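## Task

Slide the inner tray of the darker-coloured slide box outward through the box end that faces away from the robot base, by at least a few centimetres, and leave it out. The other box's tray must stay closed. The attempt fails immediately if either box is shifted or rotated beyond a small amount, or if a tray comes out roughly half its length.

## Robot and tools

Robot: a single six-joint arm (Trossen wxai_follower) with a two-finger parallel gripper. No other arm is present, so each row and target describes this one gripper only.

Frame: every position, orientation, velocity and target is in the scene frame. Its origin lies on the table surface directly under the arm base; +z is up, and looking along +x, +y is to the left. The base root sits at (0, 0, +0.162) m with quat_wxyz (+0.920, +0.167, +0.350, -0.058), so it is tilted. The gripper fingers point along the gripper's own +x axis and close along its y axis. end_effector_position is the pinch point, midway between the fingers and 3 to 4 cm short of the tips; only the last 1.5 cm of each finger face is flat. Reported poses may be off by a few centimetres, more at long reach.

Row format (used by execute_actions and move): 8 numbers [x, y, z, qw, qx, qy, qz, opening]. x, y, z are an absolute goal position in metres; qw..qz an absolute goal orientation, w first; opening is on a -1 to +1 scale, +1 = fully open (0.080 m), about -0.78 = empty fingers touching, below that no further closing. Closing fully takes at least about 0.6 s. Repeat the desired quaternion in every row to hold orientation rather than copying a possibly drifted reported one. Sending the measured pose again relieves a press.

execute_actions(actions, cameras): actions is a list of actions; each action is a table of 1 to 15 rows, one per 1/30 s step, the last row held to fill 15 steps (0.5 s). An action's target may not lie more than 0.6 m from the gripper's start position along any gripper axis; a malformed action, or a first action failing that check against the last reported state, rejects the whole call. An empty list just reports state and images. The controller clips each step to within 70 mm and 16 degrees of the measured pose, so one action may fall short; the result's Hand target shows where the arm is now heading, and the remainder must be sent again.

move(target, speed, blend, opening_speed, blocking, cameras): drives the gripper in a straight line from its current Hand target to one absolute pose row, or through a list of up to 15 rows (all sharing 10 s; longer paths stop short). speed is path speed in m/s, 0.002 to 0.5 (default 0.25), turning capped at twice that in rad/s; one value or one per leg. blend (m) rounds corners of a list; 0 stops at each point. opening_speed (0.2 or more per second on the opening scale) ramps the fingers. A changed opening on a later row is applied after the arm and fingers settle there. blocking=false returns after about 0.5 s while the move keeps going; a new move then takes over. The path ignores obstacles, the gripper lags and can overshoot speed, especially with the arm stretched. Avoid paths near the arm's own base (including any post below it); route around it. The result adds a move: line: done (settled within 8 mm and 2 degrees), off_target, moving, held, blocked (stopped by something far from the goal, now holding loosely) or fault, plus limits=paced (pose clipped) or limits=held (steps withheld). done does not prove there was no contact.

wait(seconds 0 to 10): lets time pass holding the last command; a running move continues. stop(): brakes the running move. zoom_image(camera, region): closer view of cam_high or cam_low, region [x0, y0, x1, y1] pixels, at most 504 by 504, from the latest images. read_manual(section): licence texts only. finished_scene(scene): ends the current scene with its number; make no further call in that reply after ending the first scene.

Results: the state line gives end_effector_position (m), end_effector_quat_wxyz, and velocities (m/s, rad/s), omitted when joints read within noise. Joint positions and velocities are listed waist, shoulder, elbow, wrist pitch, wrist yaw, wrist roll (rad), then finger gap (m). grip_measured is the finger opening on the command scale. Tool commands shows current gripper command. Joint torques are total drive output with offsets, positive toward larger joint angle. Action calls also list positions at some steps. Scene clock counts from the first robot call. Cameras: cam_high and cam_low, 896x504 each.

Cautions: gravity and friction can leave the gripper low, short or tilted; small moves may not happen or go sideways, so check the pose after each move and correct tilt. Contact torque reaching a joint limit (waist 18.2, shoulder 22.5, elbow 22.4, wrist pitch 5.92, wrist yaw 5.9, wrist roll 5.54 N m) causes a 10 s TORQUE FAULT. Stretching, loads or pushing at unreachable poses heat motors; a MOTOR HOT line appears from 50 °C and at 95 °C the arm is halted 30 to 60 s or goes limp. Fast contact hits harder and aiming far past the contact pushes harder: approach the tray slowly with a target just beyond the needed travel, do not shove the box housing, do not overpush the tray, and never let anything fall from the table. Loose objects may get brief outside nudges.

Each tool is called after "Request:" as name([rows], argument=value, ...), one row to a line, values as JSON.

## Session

Request:
execute_actions(actions=[])

Request:
zoom_image(camera="cam_high", region=[200, 200, 400, 400])

Request:
zoom_image(camera="cam_low", region=[350, 190, 550, 300])

Scene clock: 0.00 s.
end_effector_position=(+0.0844, -0.3097, +0.3797) grip_measured=+1.000 end_effector_quat_wxyz=(-0.093, -0.277, -0.090, +0.952)
Joint positions: [-1.871 1.171 1.583 -1.447 0.116 1.053 0.08]
Joint velocities: within noise
Joint torques (N m): no reading
Heat: hottest wrist roll 34 °C (+0.0 °C/min).
Hand target: +0.0844, -0.3097, +0.3797; -0.093, -0.277, -0.090, +0.952
Tool commands: gripper/opening=+1.0

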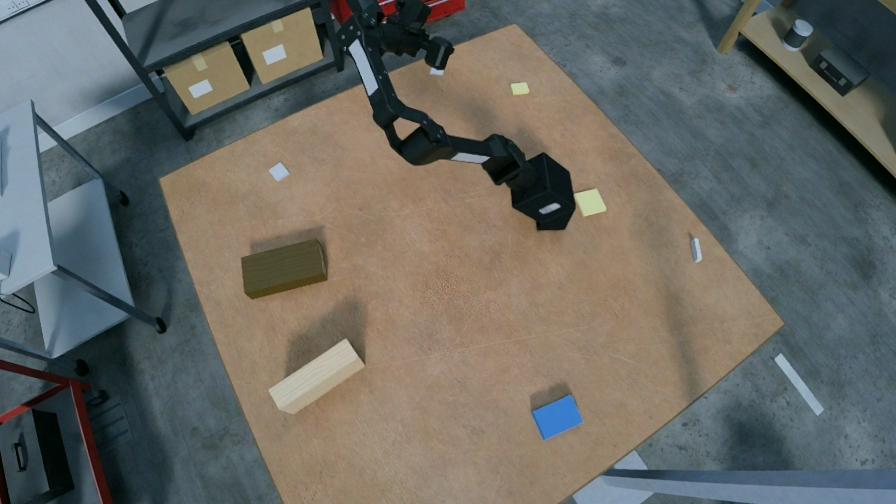

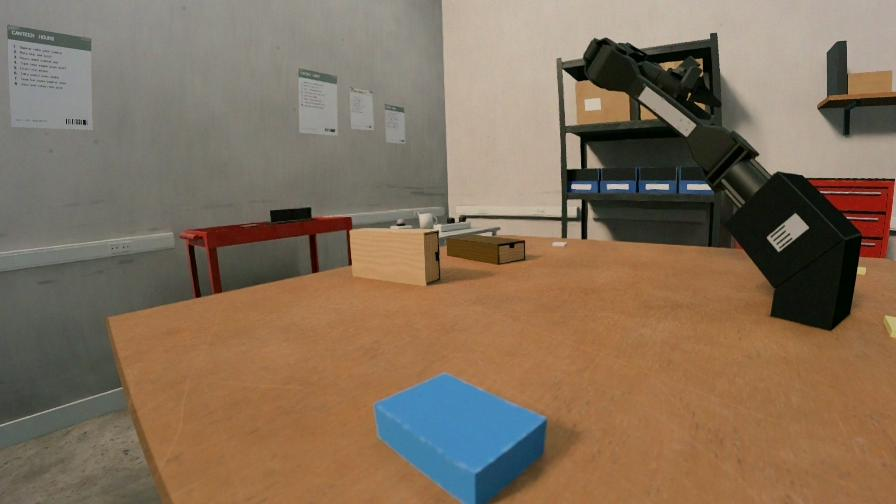

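Scaled by 2.520 from the camera's 896x504 image, which has a finer 1280x720 frame.

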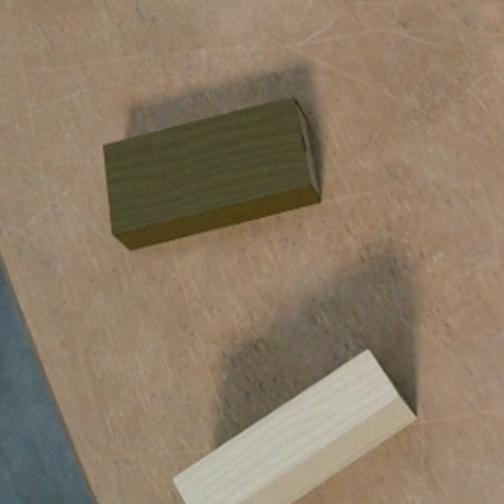

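Scaled by 2.520 from the camera's 896x504 image, which has a finer 1280x720 frame.

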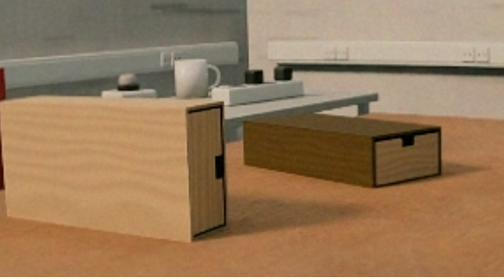

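Request:
move([
  [0.22,-0.3,0.3,0.746,-0.1407,0.4097,-0.5057,1],
  [0.44,-0.10,0.12,0.7033,-0.6556,0.2650,0.0739,1],
  [0.462,-0.105,0.08,0.7033,-0.6556,0.2650,0.0739,1],
], speed=[0.4,0.4,0.15], blend=[0.05,0.01,0])

Request:
zoom_image(camera="cam_high", region=[230, 200, 390, 360])

Request:
zoom_image(camera="cam_low", region=[430, 190, 590, 290])

Scene clock: 28.53 s.
end_effector_position=(+0.4602, -0.1047, +0.0808) grip_measured=+1.000 end_effector_quat_wxyz=(+0.702, -0.656, +0.267, +0.075)
Joint positions: [0.034 1.481 0.547 1.227 0.2 -1.802 0.08]
Joint velocities: within noise
Joint torques (N m): [1.47 -4.63 2.25 2.01 -0.34 0.09]
Heat: hottest wrist pitch 35 °C (+4.2 °C/min).
Hand target: +0.4619, -0.1050, +0.0799; +0.703, -0.655, +0.265, +0.074
Off the commanded pose: 0.002 m, 0 deg.
move: done

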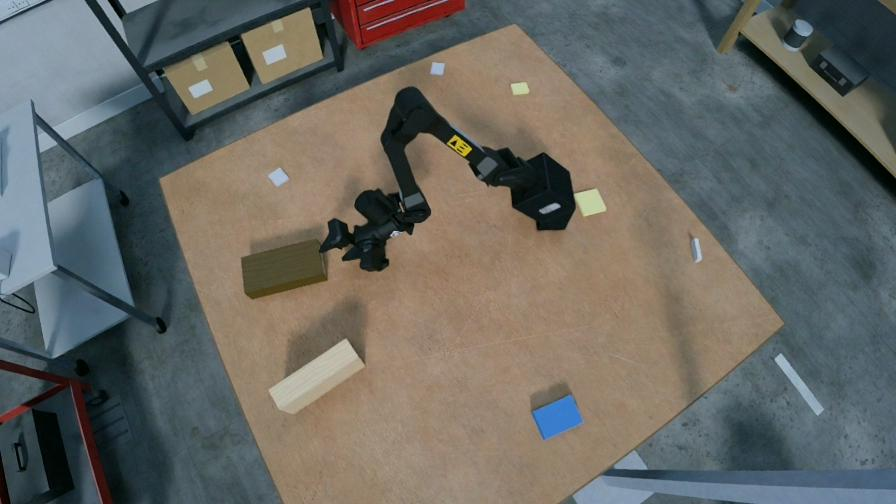

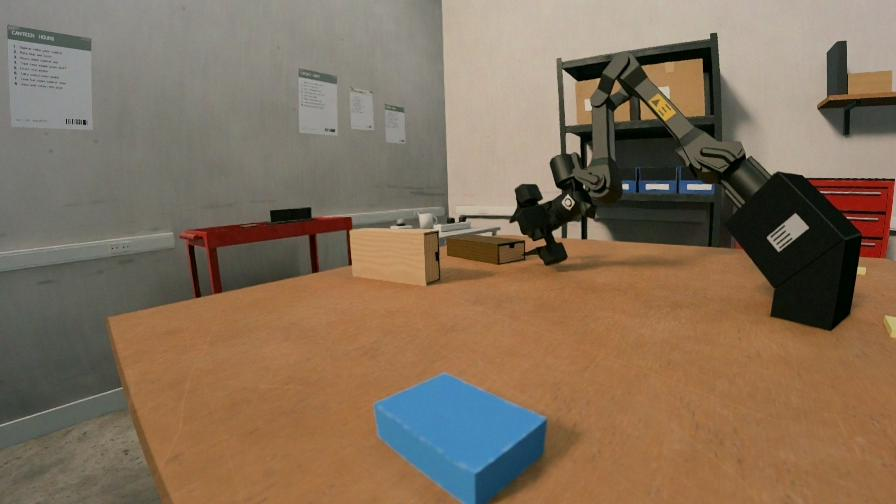

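Scaled by 3.150 from the camera's 896x504 image, which has a finer 1280x720 frame.

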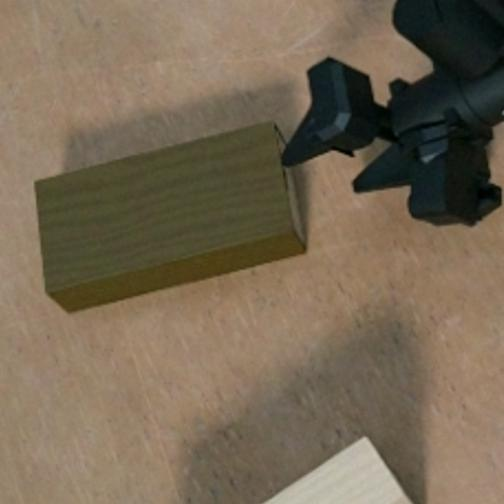

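Scaled by 3.150 from the camera's 896x504 image, which has a finer 1280x720 frame.

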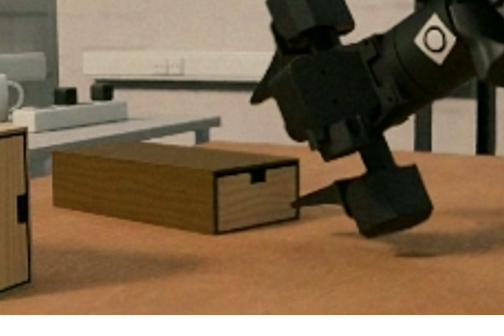

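Request:
move(target=[0.492,-0.127,0.069,0.7033,-0.6556,0.2650,0.0739,1], speed=0.12)

Request:
zoom_image(camera="cam_high", region=[230, 200, 390, 360])

Request:
zoom_image(camera="cam_low", region=[430, 190, 590, 290])

Scene clock: 37.07 s.
end_effector_position=(+0.4905, -0.1268, +0.0709) grip_measured=+1.000 end_effector_quat_wxyz=(+0.702, -0.656, +0.266, +0.073)
Joint positions: [-0.028 1.541 0.696 1.139 0.141 -1.785 0.08]
Joint velocities: within noise
Joint torques (N m): [1.44 -5.37 2.81 1.62 -0.33 0.09]
Heat: hottest shoulder 35 °C (+3.2 °C/min).
Hand target: +0.4919, -0.1269, +0.0689; +0.703, -0.656, +0.265, +0.074
Off the commanded pose: 0.002 m, 0 deg.
move: done

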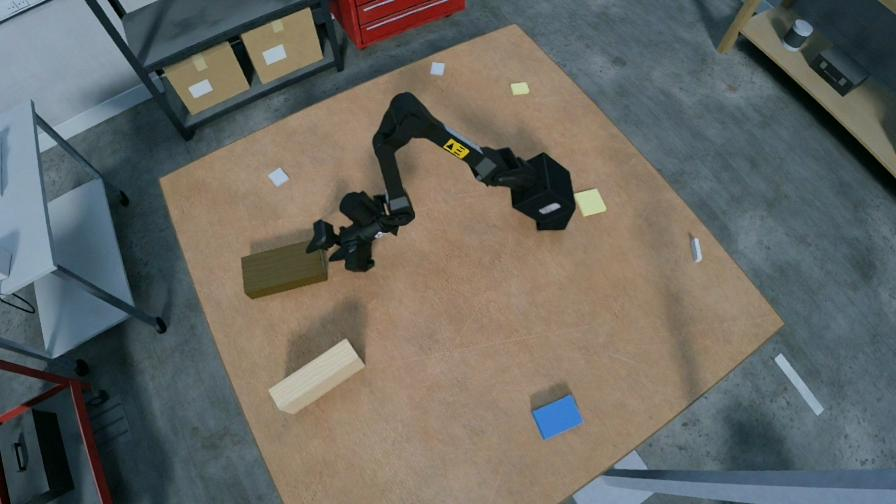

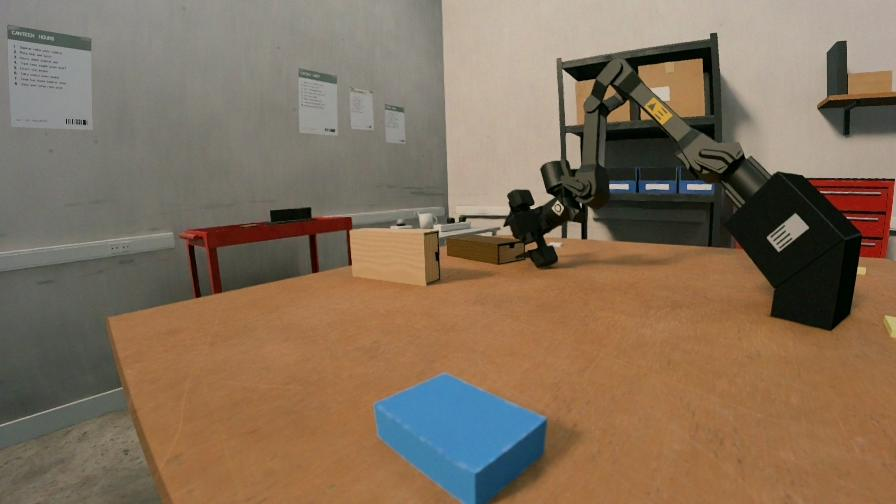

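Scaled by 3.150 from the camera's 896x504 image, which has a finer 1280x720 frame.

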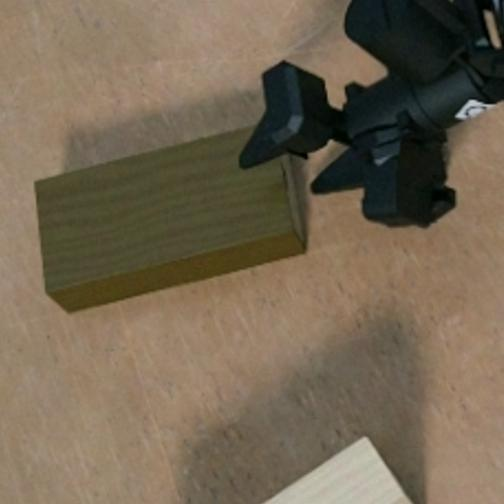

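Scaled by 3.150 from the camera's 896x504 image, which has a finer 1280x720 frame.

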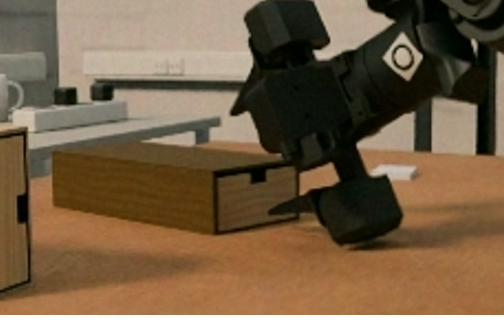

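Request:
move(target=[0.523,-0.1395,0.068,0.7033,-0.6556,0.2650,0.0739,1], speed=0.07)

Request:
zoom_image(camera="cam_high", region=[230, 200, 390, 360])

Request:
zoom_image(camera="cam_low", region=[430, 190, 590, 290])

Scene clock: 44.27 s.
end_effector_position=(+0.5215, -0.1389, +0.0701) grip_measured=+1.000 end_effector_quat_wxyz=(+0.702, -0.656, +0.266, +0.073)
Joint positions: [-0.041 1.577 0.839 1.032 0.127 -1.78 0.08]
Joint velocities: within noise
Joint torques (N m): [1.52 -5.98 3.43 1.61 -0.31 0.09]
Heat: hottest shoulder 36 °C (+4.1 °C/min).
Hand target: +0.5229, -0.1394, +0.0679; +0.703, -0.656, +0.265, +0.074
Off the commanded pose: 0.003 m, 0 deg.
move: done

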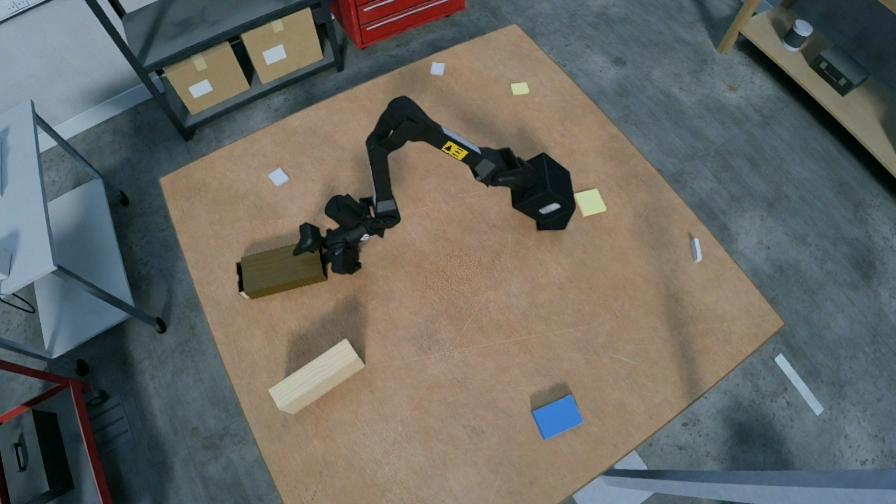

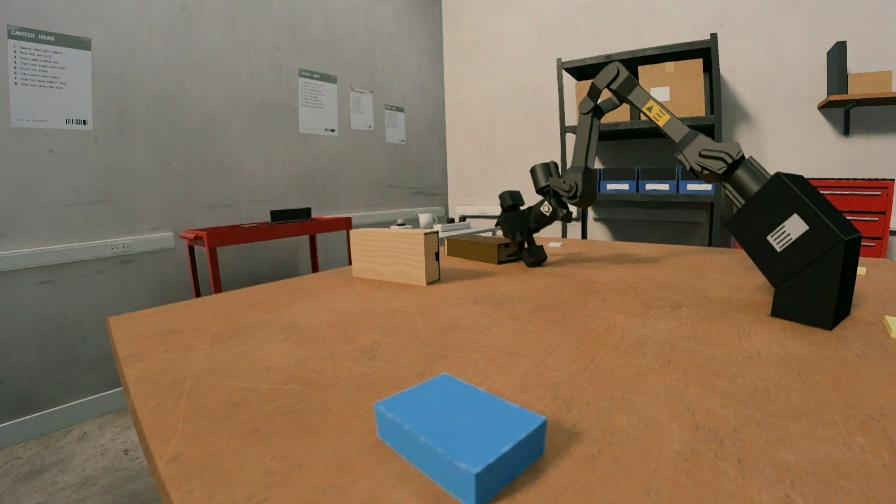

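Scaled by 3.150 from the camera's 896x504 image, which has a finer 1280x720 frame.

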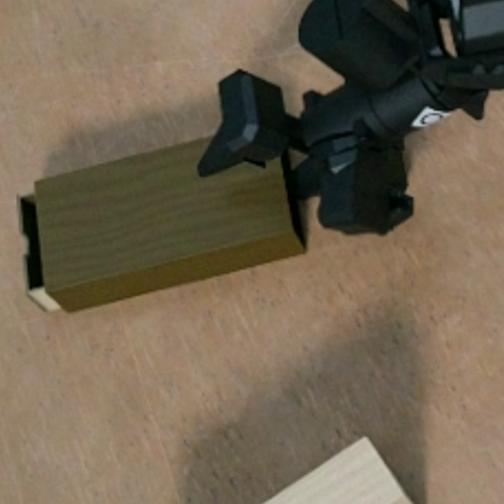

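Scaled by 3.150 from the camera's 896x504 image, which has a finer 1280x720 frame.

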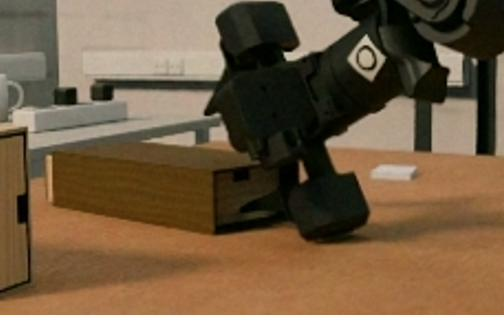

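Request:
move(target=[0.5425,-0.1448,0.067,0.7033,-0.6556,0.2650,0.0739,1], speed=0.06)

Request:
zoom_image(camera="cam_high", region=[220, 200, 380, 360])

Scene clock: 49.43 s.
end_effector_position=(+0.5411, -0.1446, +0.0697) grip_measured=+1.000 end_effector_quat_wxyz=(+0.702, -0.656, +0.266, +0.072)
Joint positions: [-0.042 1.607 0.931 0.972 0.127 -1.78 0.08]
Joint velocities: within noise
Joint torques (N m): [1.62 -6.26 3.7 1.6 -0.32 0.09]
Heat: hottest shoulder 36 °C (+3.6 °C/min).
Hand target: +0.5425, -0.1448, +0.0670; +0.703, -0.656, +0.265, +0.074
Off the commanded pose: 0.003 m, 0 deg.
move: done

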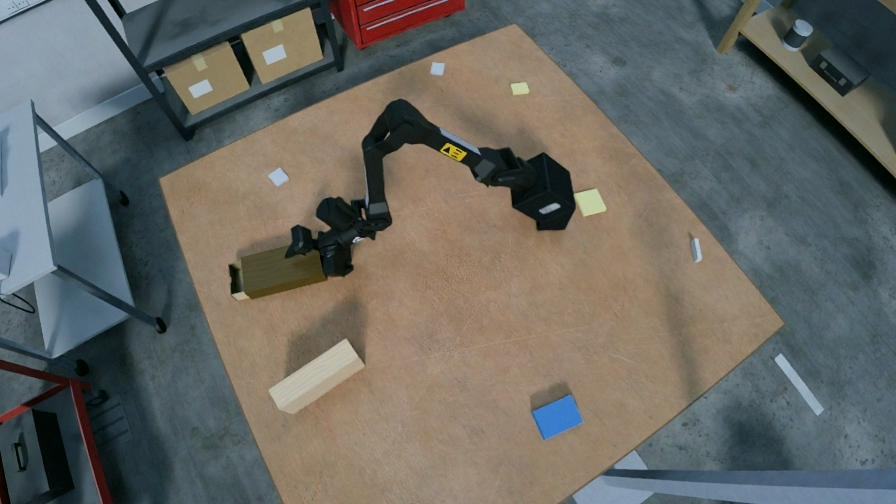

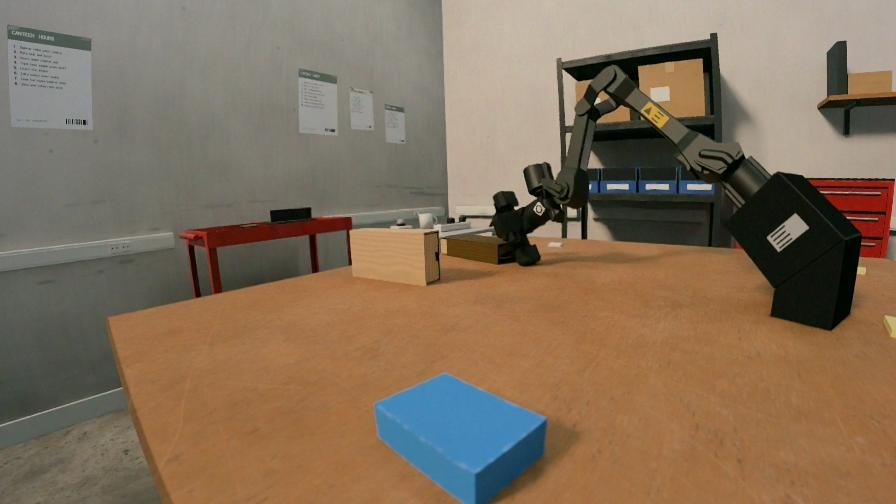

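Scaled by 3.150 from the camera's 896x504 image, which has a finer 1280x720 frame.

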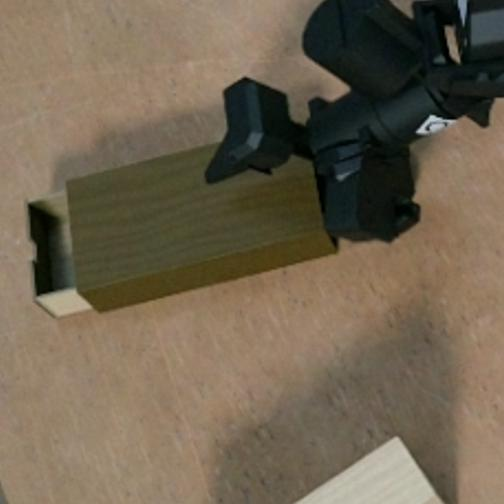

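Request:
move(target=[0.546,-0.1458,0.0667,0.7033,-0.6556,0.2650,0.0739,1], speed=0.05, cameras=[])

Request:
move([
  [0.48,-0.126,0.068,0.7033,-0.6556,0.2650,0.0739,1],
  [0.44,-0.114,0.10,0.7033,-0.6556,0.2650,0.0739,1],
], speed=0.12)

Request:
zoom_image(camera="cam_high", region=[220, 200, 380, 360])

Scene clock: 58.10 s.
end_effector_position=(+0.5447, -0.1457, +0.0699) grip_measured=+1.000 end_effector_quat_wxyz=(+0.703, -0.656, +0.266, +0.072)
Joint positions: [-0.042 1.613 0.947 0.961 0.127 -1.78 0.08]
Joint velocities: within noise
Joint torques (N m): [1.62 -6.2 3.7 1.63 -0.33 0.07]
Heat: hottest shoulder 38 °C (+5.2 °C/min).
Hand target: +0.5459, -0.1459, +0.0668; +0.703, -0.656, +0.265, +0.074
Off the commanded pose: 0.003 m, 0 deg.
move: done
No camera images: "cameras" was empty.

Scene clock: 59.67 s.
end_effector_position=(+0.4400, -0.1140, +0.0962) grip_measured=+1.000 end_effector_quat_wxyz=(+0.703, -0.655, +0.266, +0.077)
Joint positions: [-0.005 1.36 0.462 1.184 0.158 -1.789 0.08]
Joint velocities: within noise
Joint torques (N m): [1.87 -6.57 1.13 1.61 0.04 -0.06]
Heat: hottest shoulder 38 °C (+5.0 °C/min).
Hand target: +0.4400, -0.1140, +0.0999; +0.703, -0.656, +0.265, +0.074
Off the commanded pose: 0.004 m, 0 deg.
move: done

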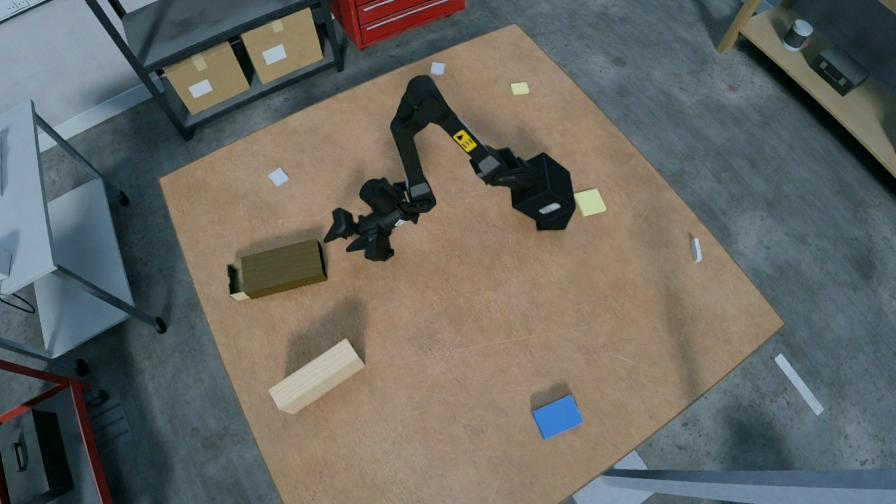

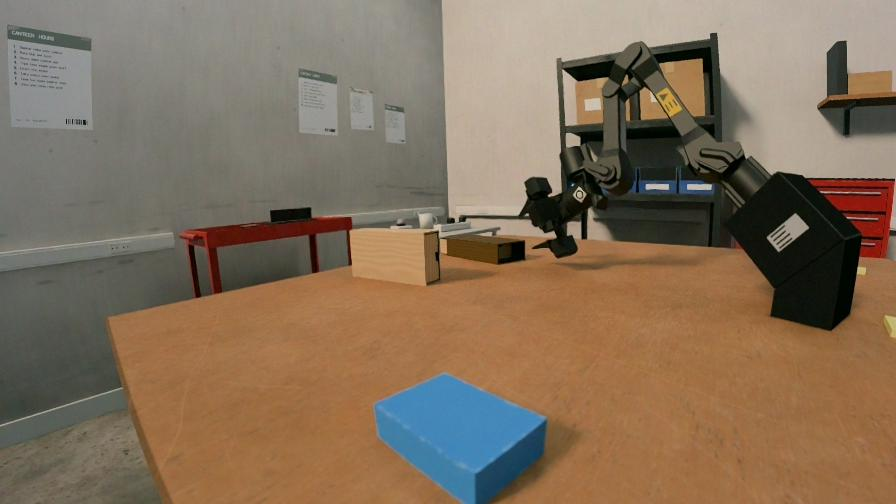

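Scaled by 3.150 from the camera's 896x504 image, which has a finer 1280x720 frame.

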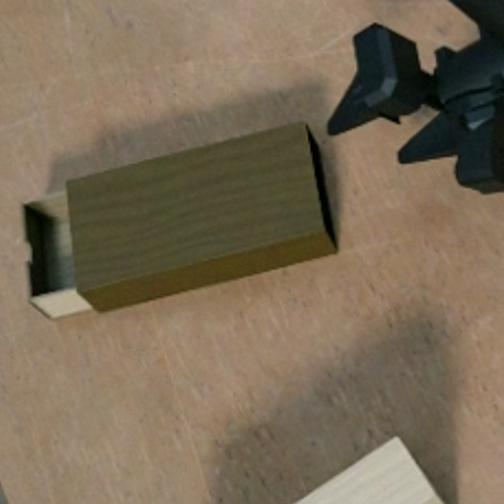

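Request:
finished_scene(scene=3)

The scene is finished: the task was done.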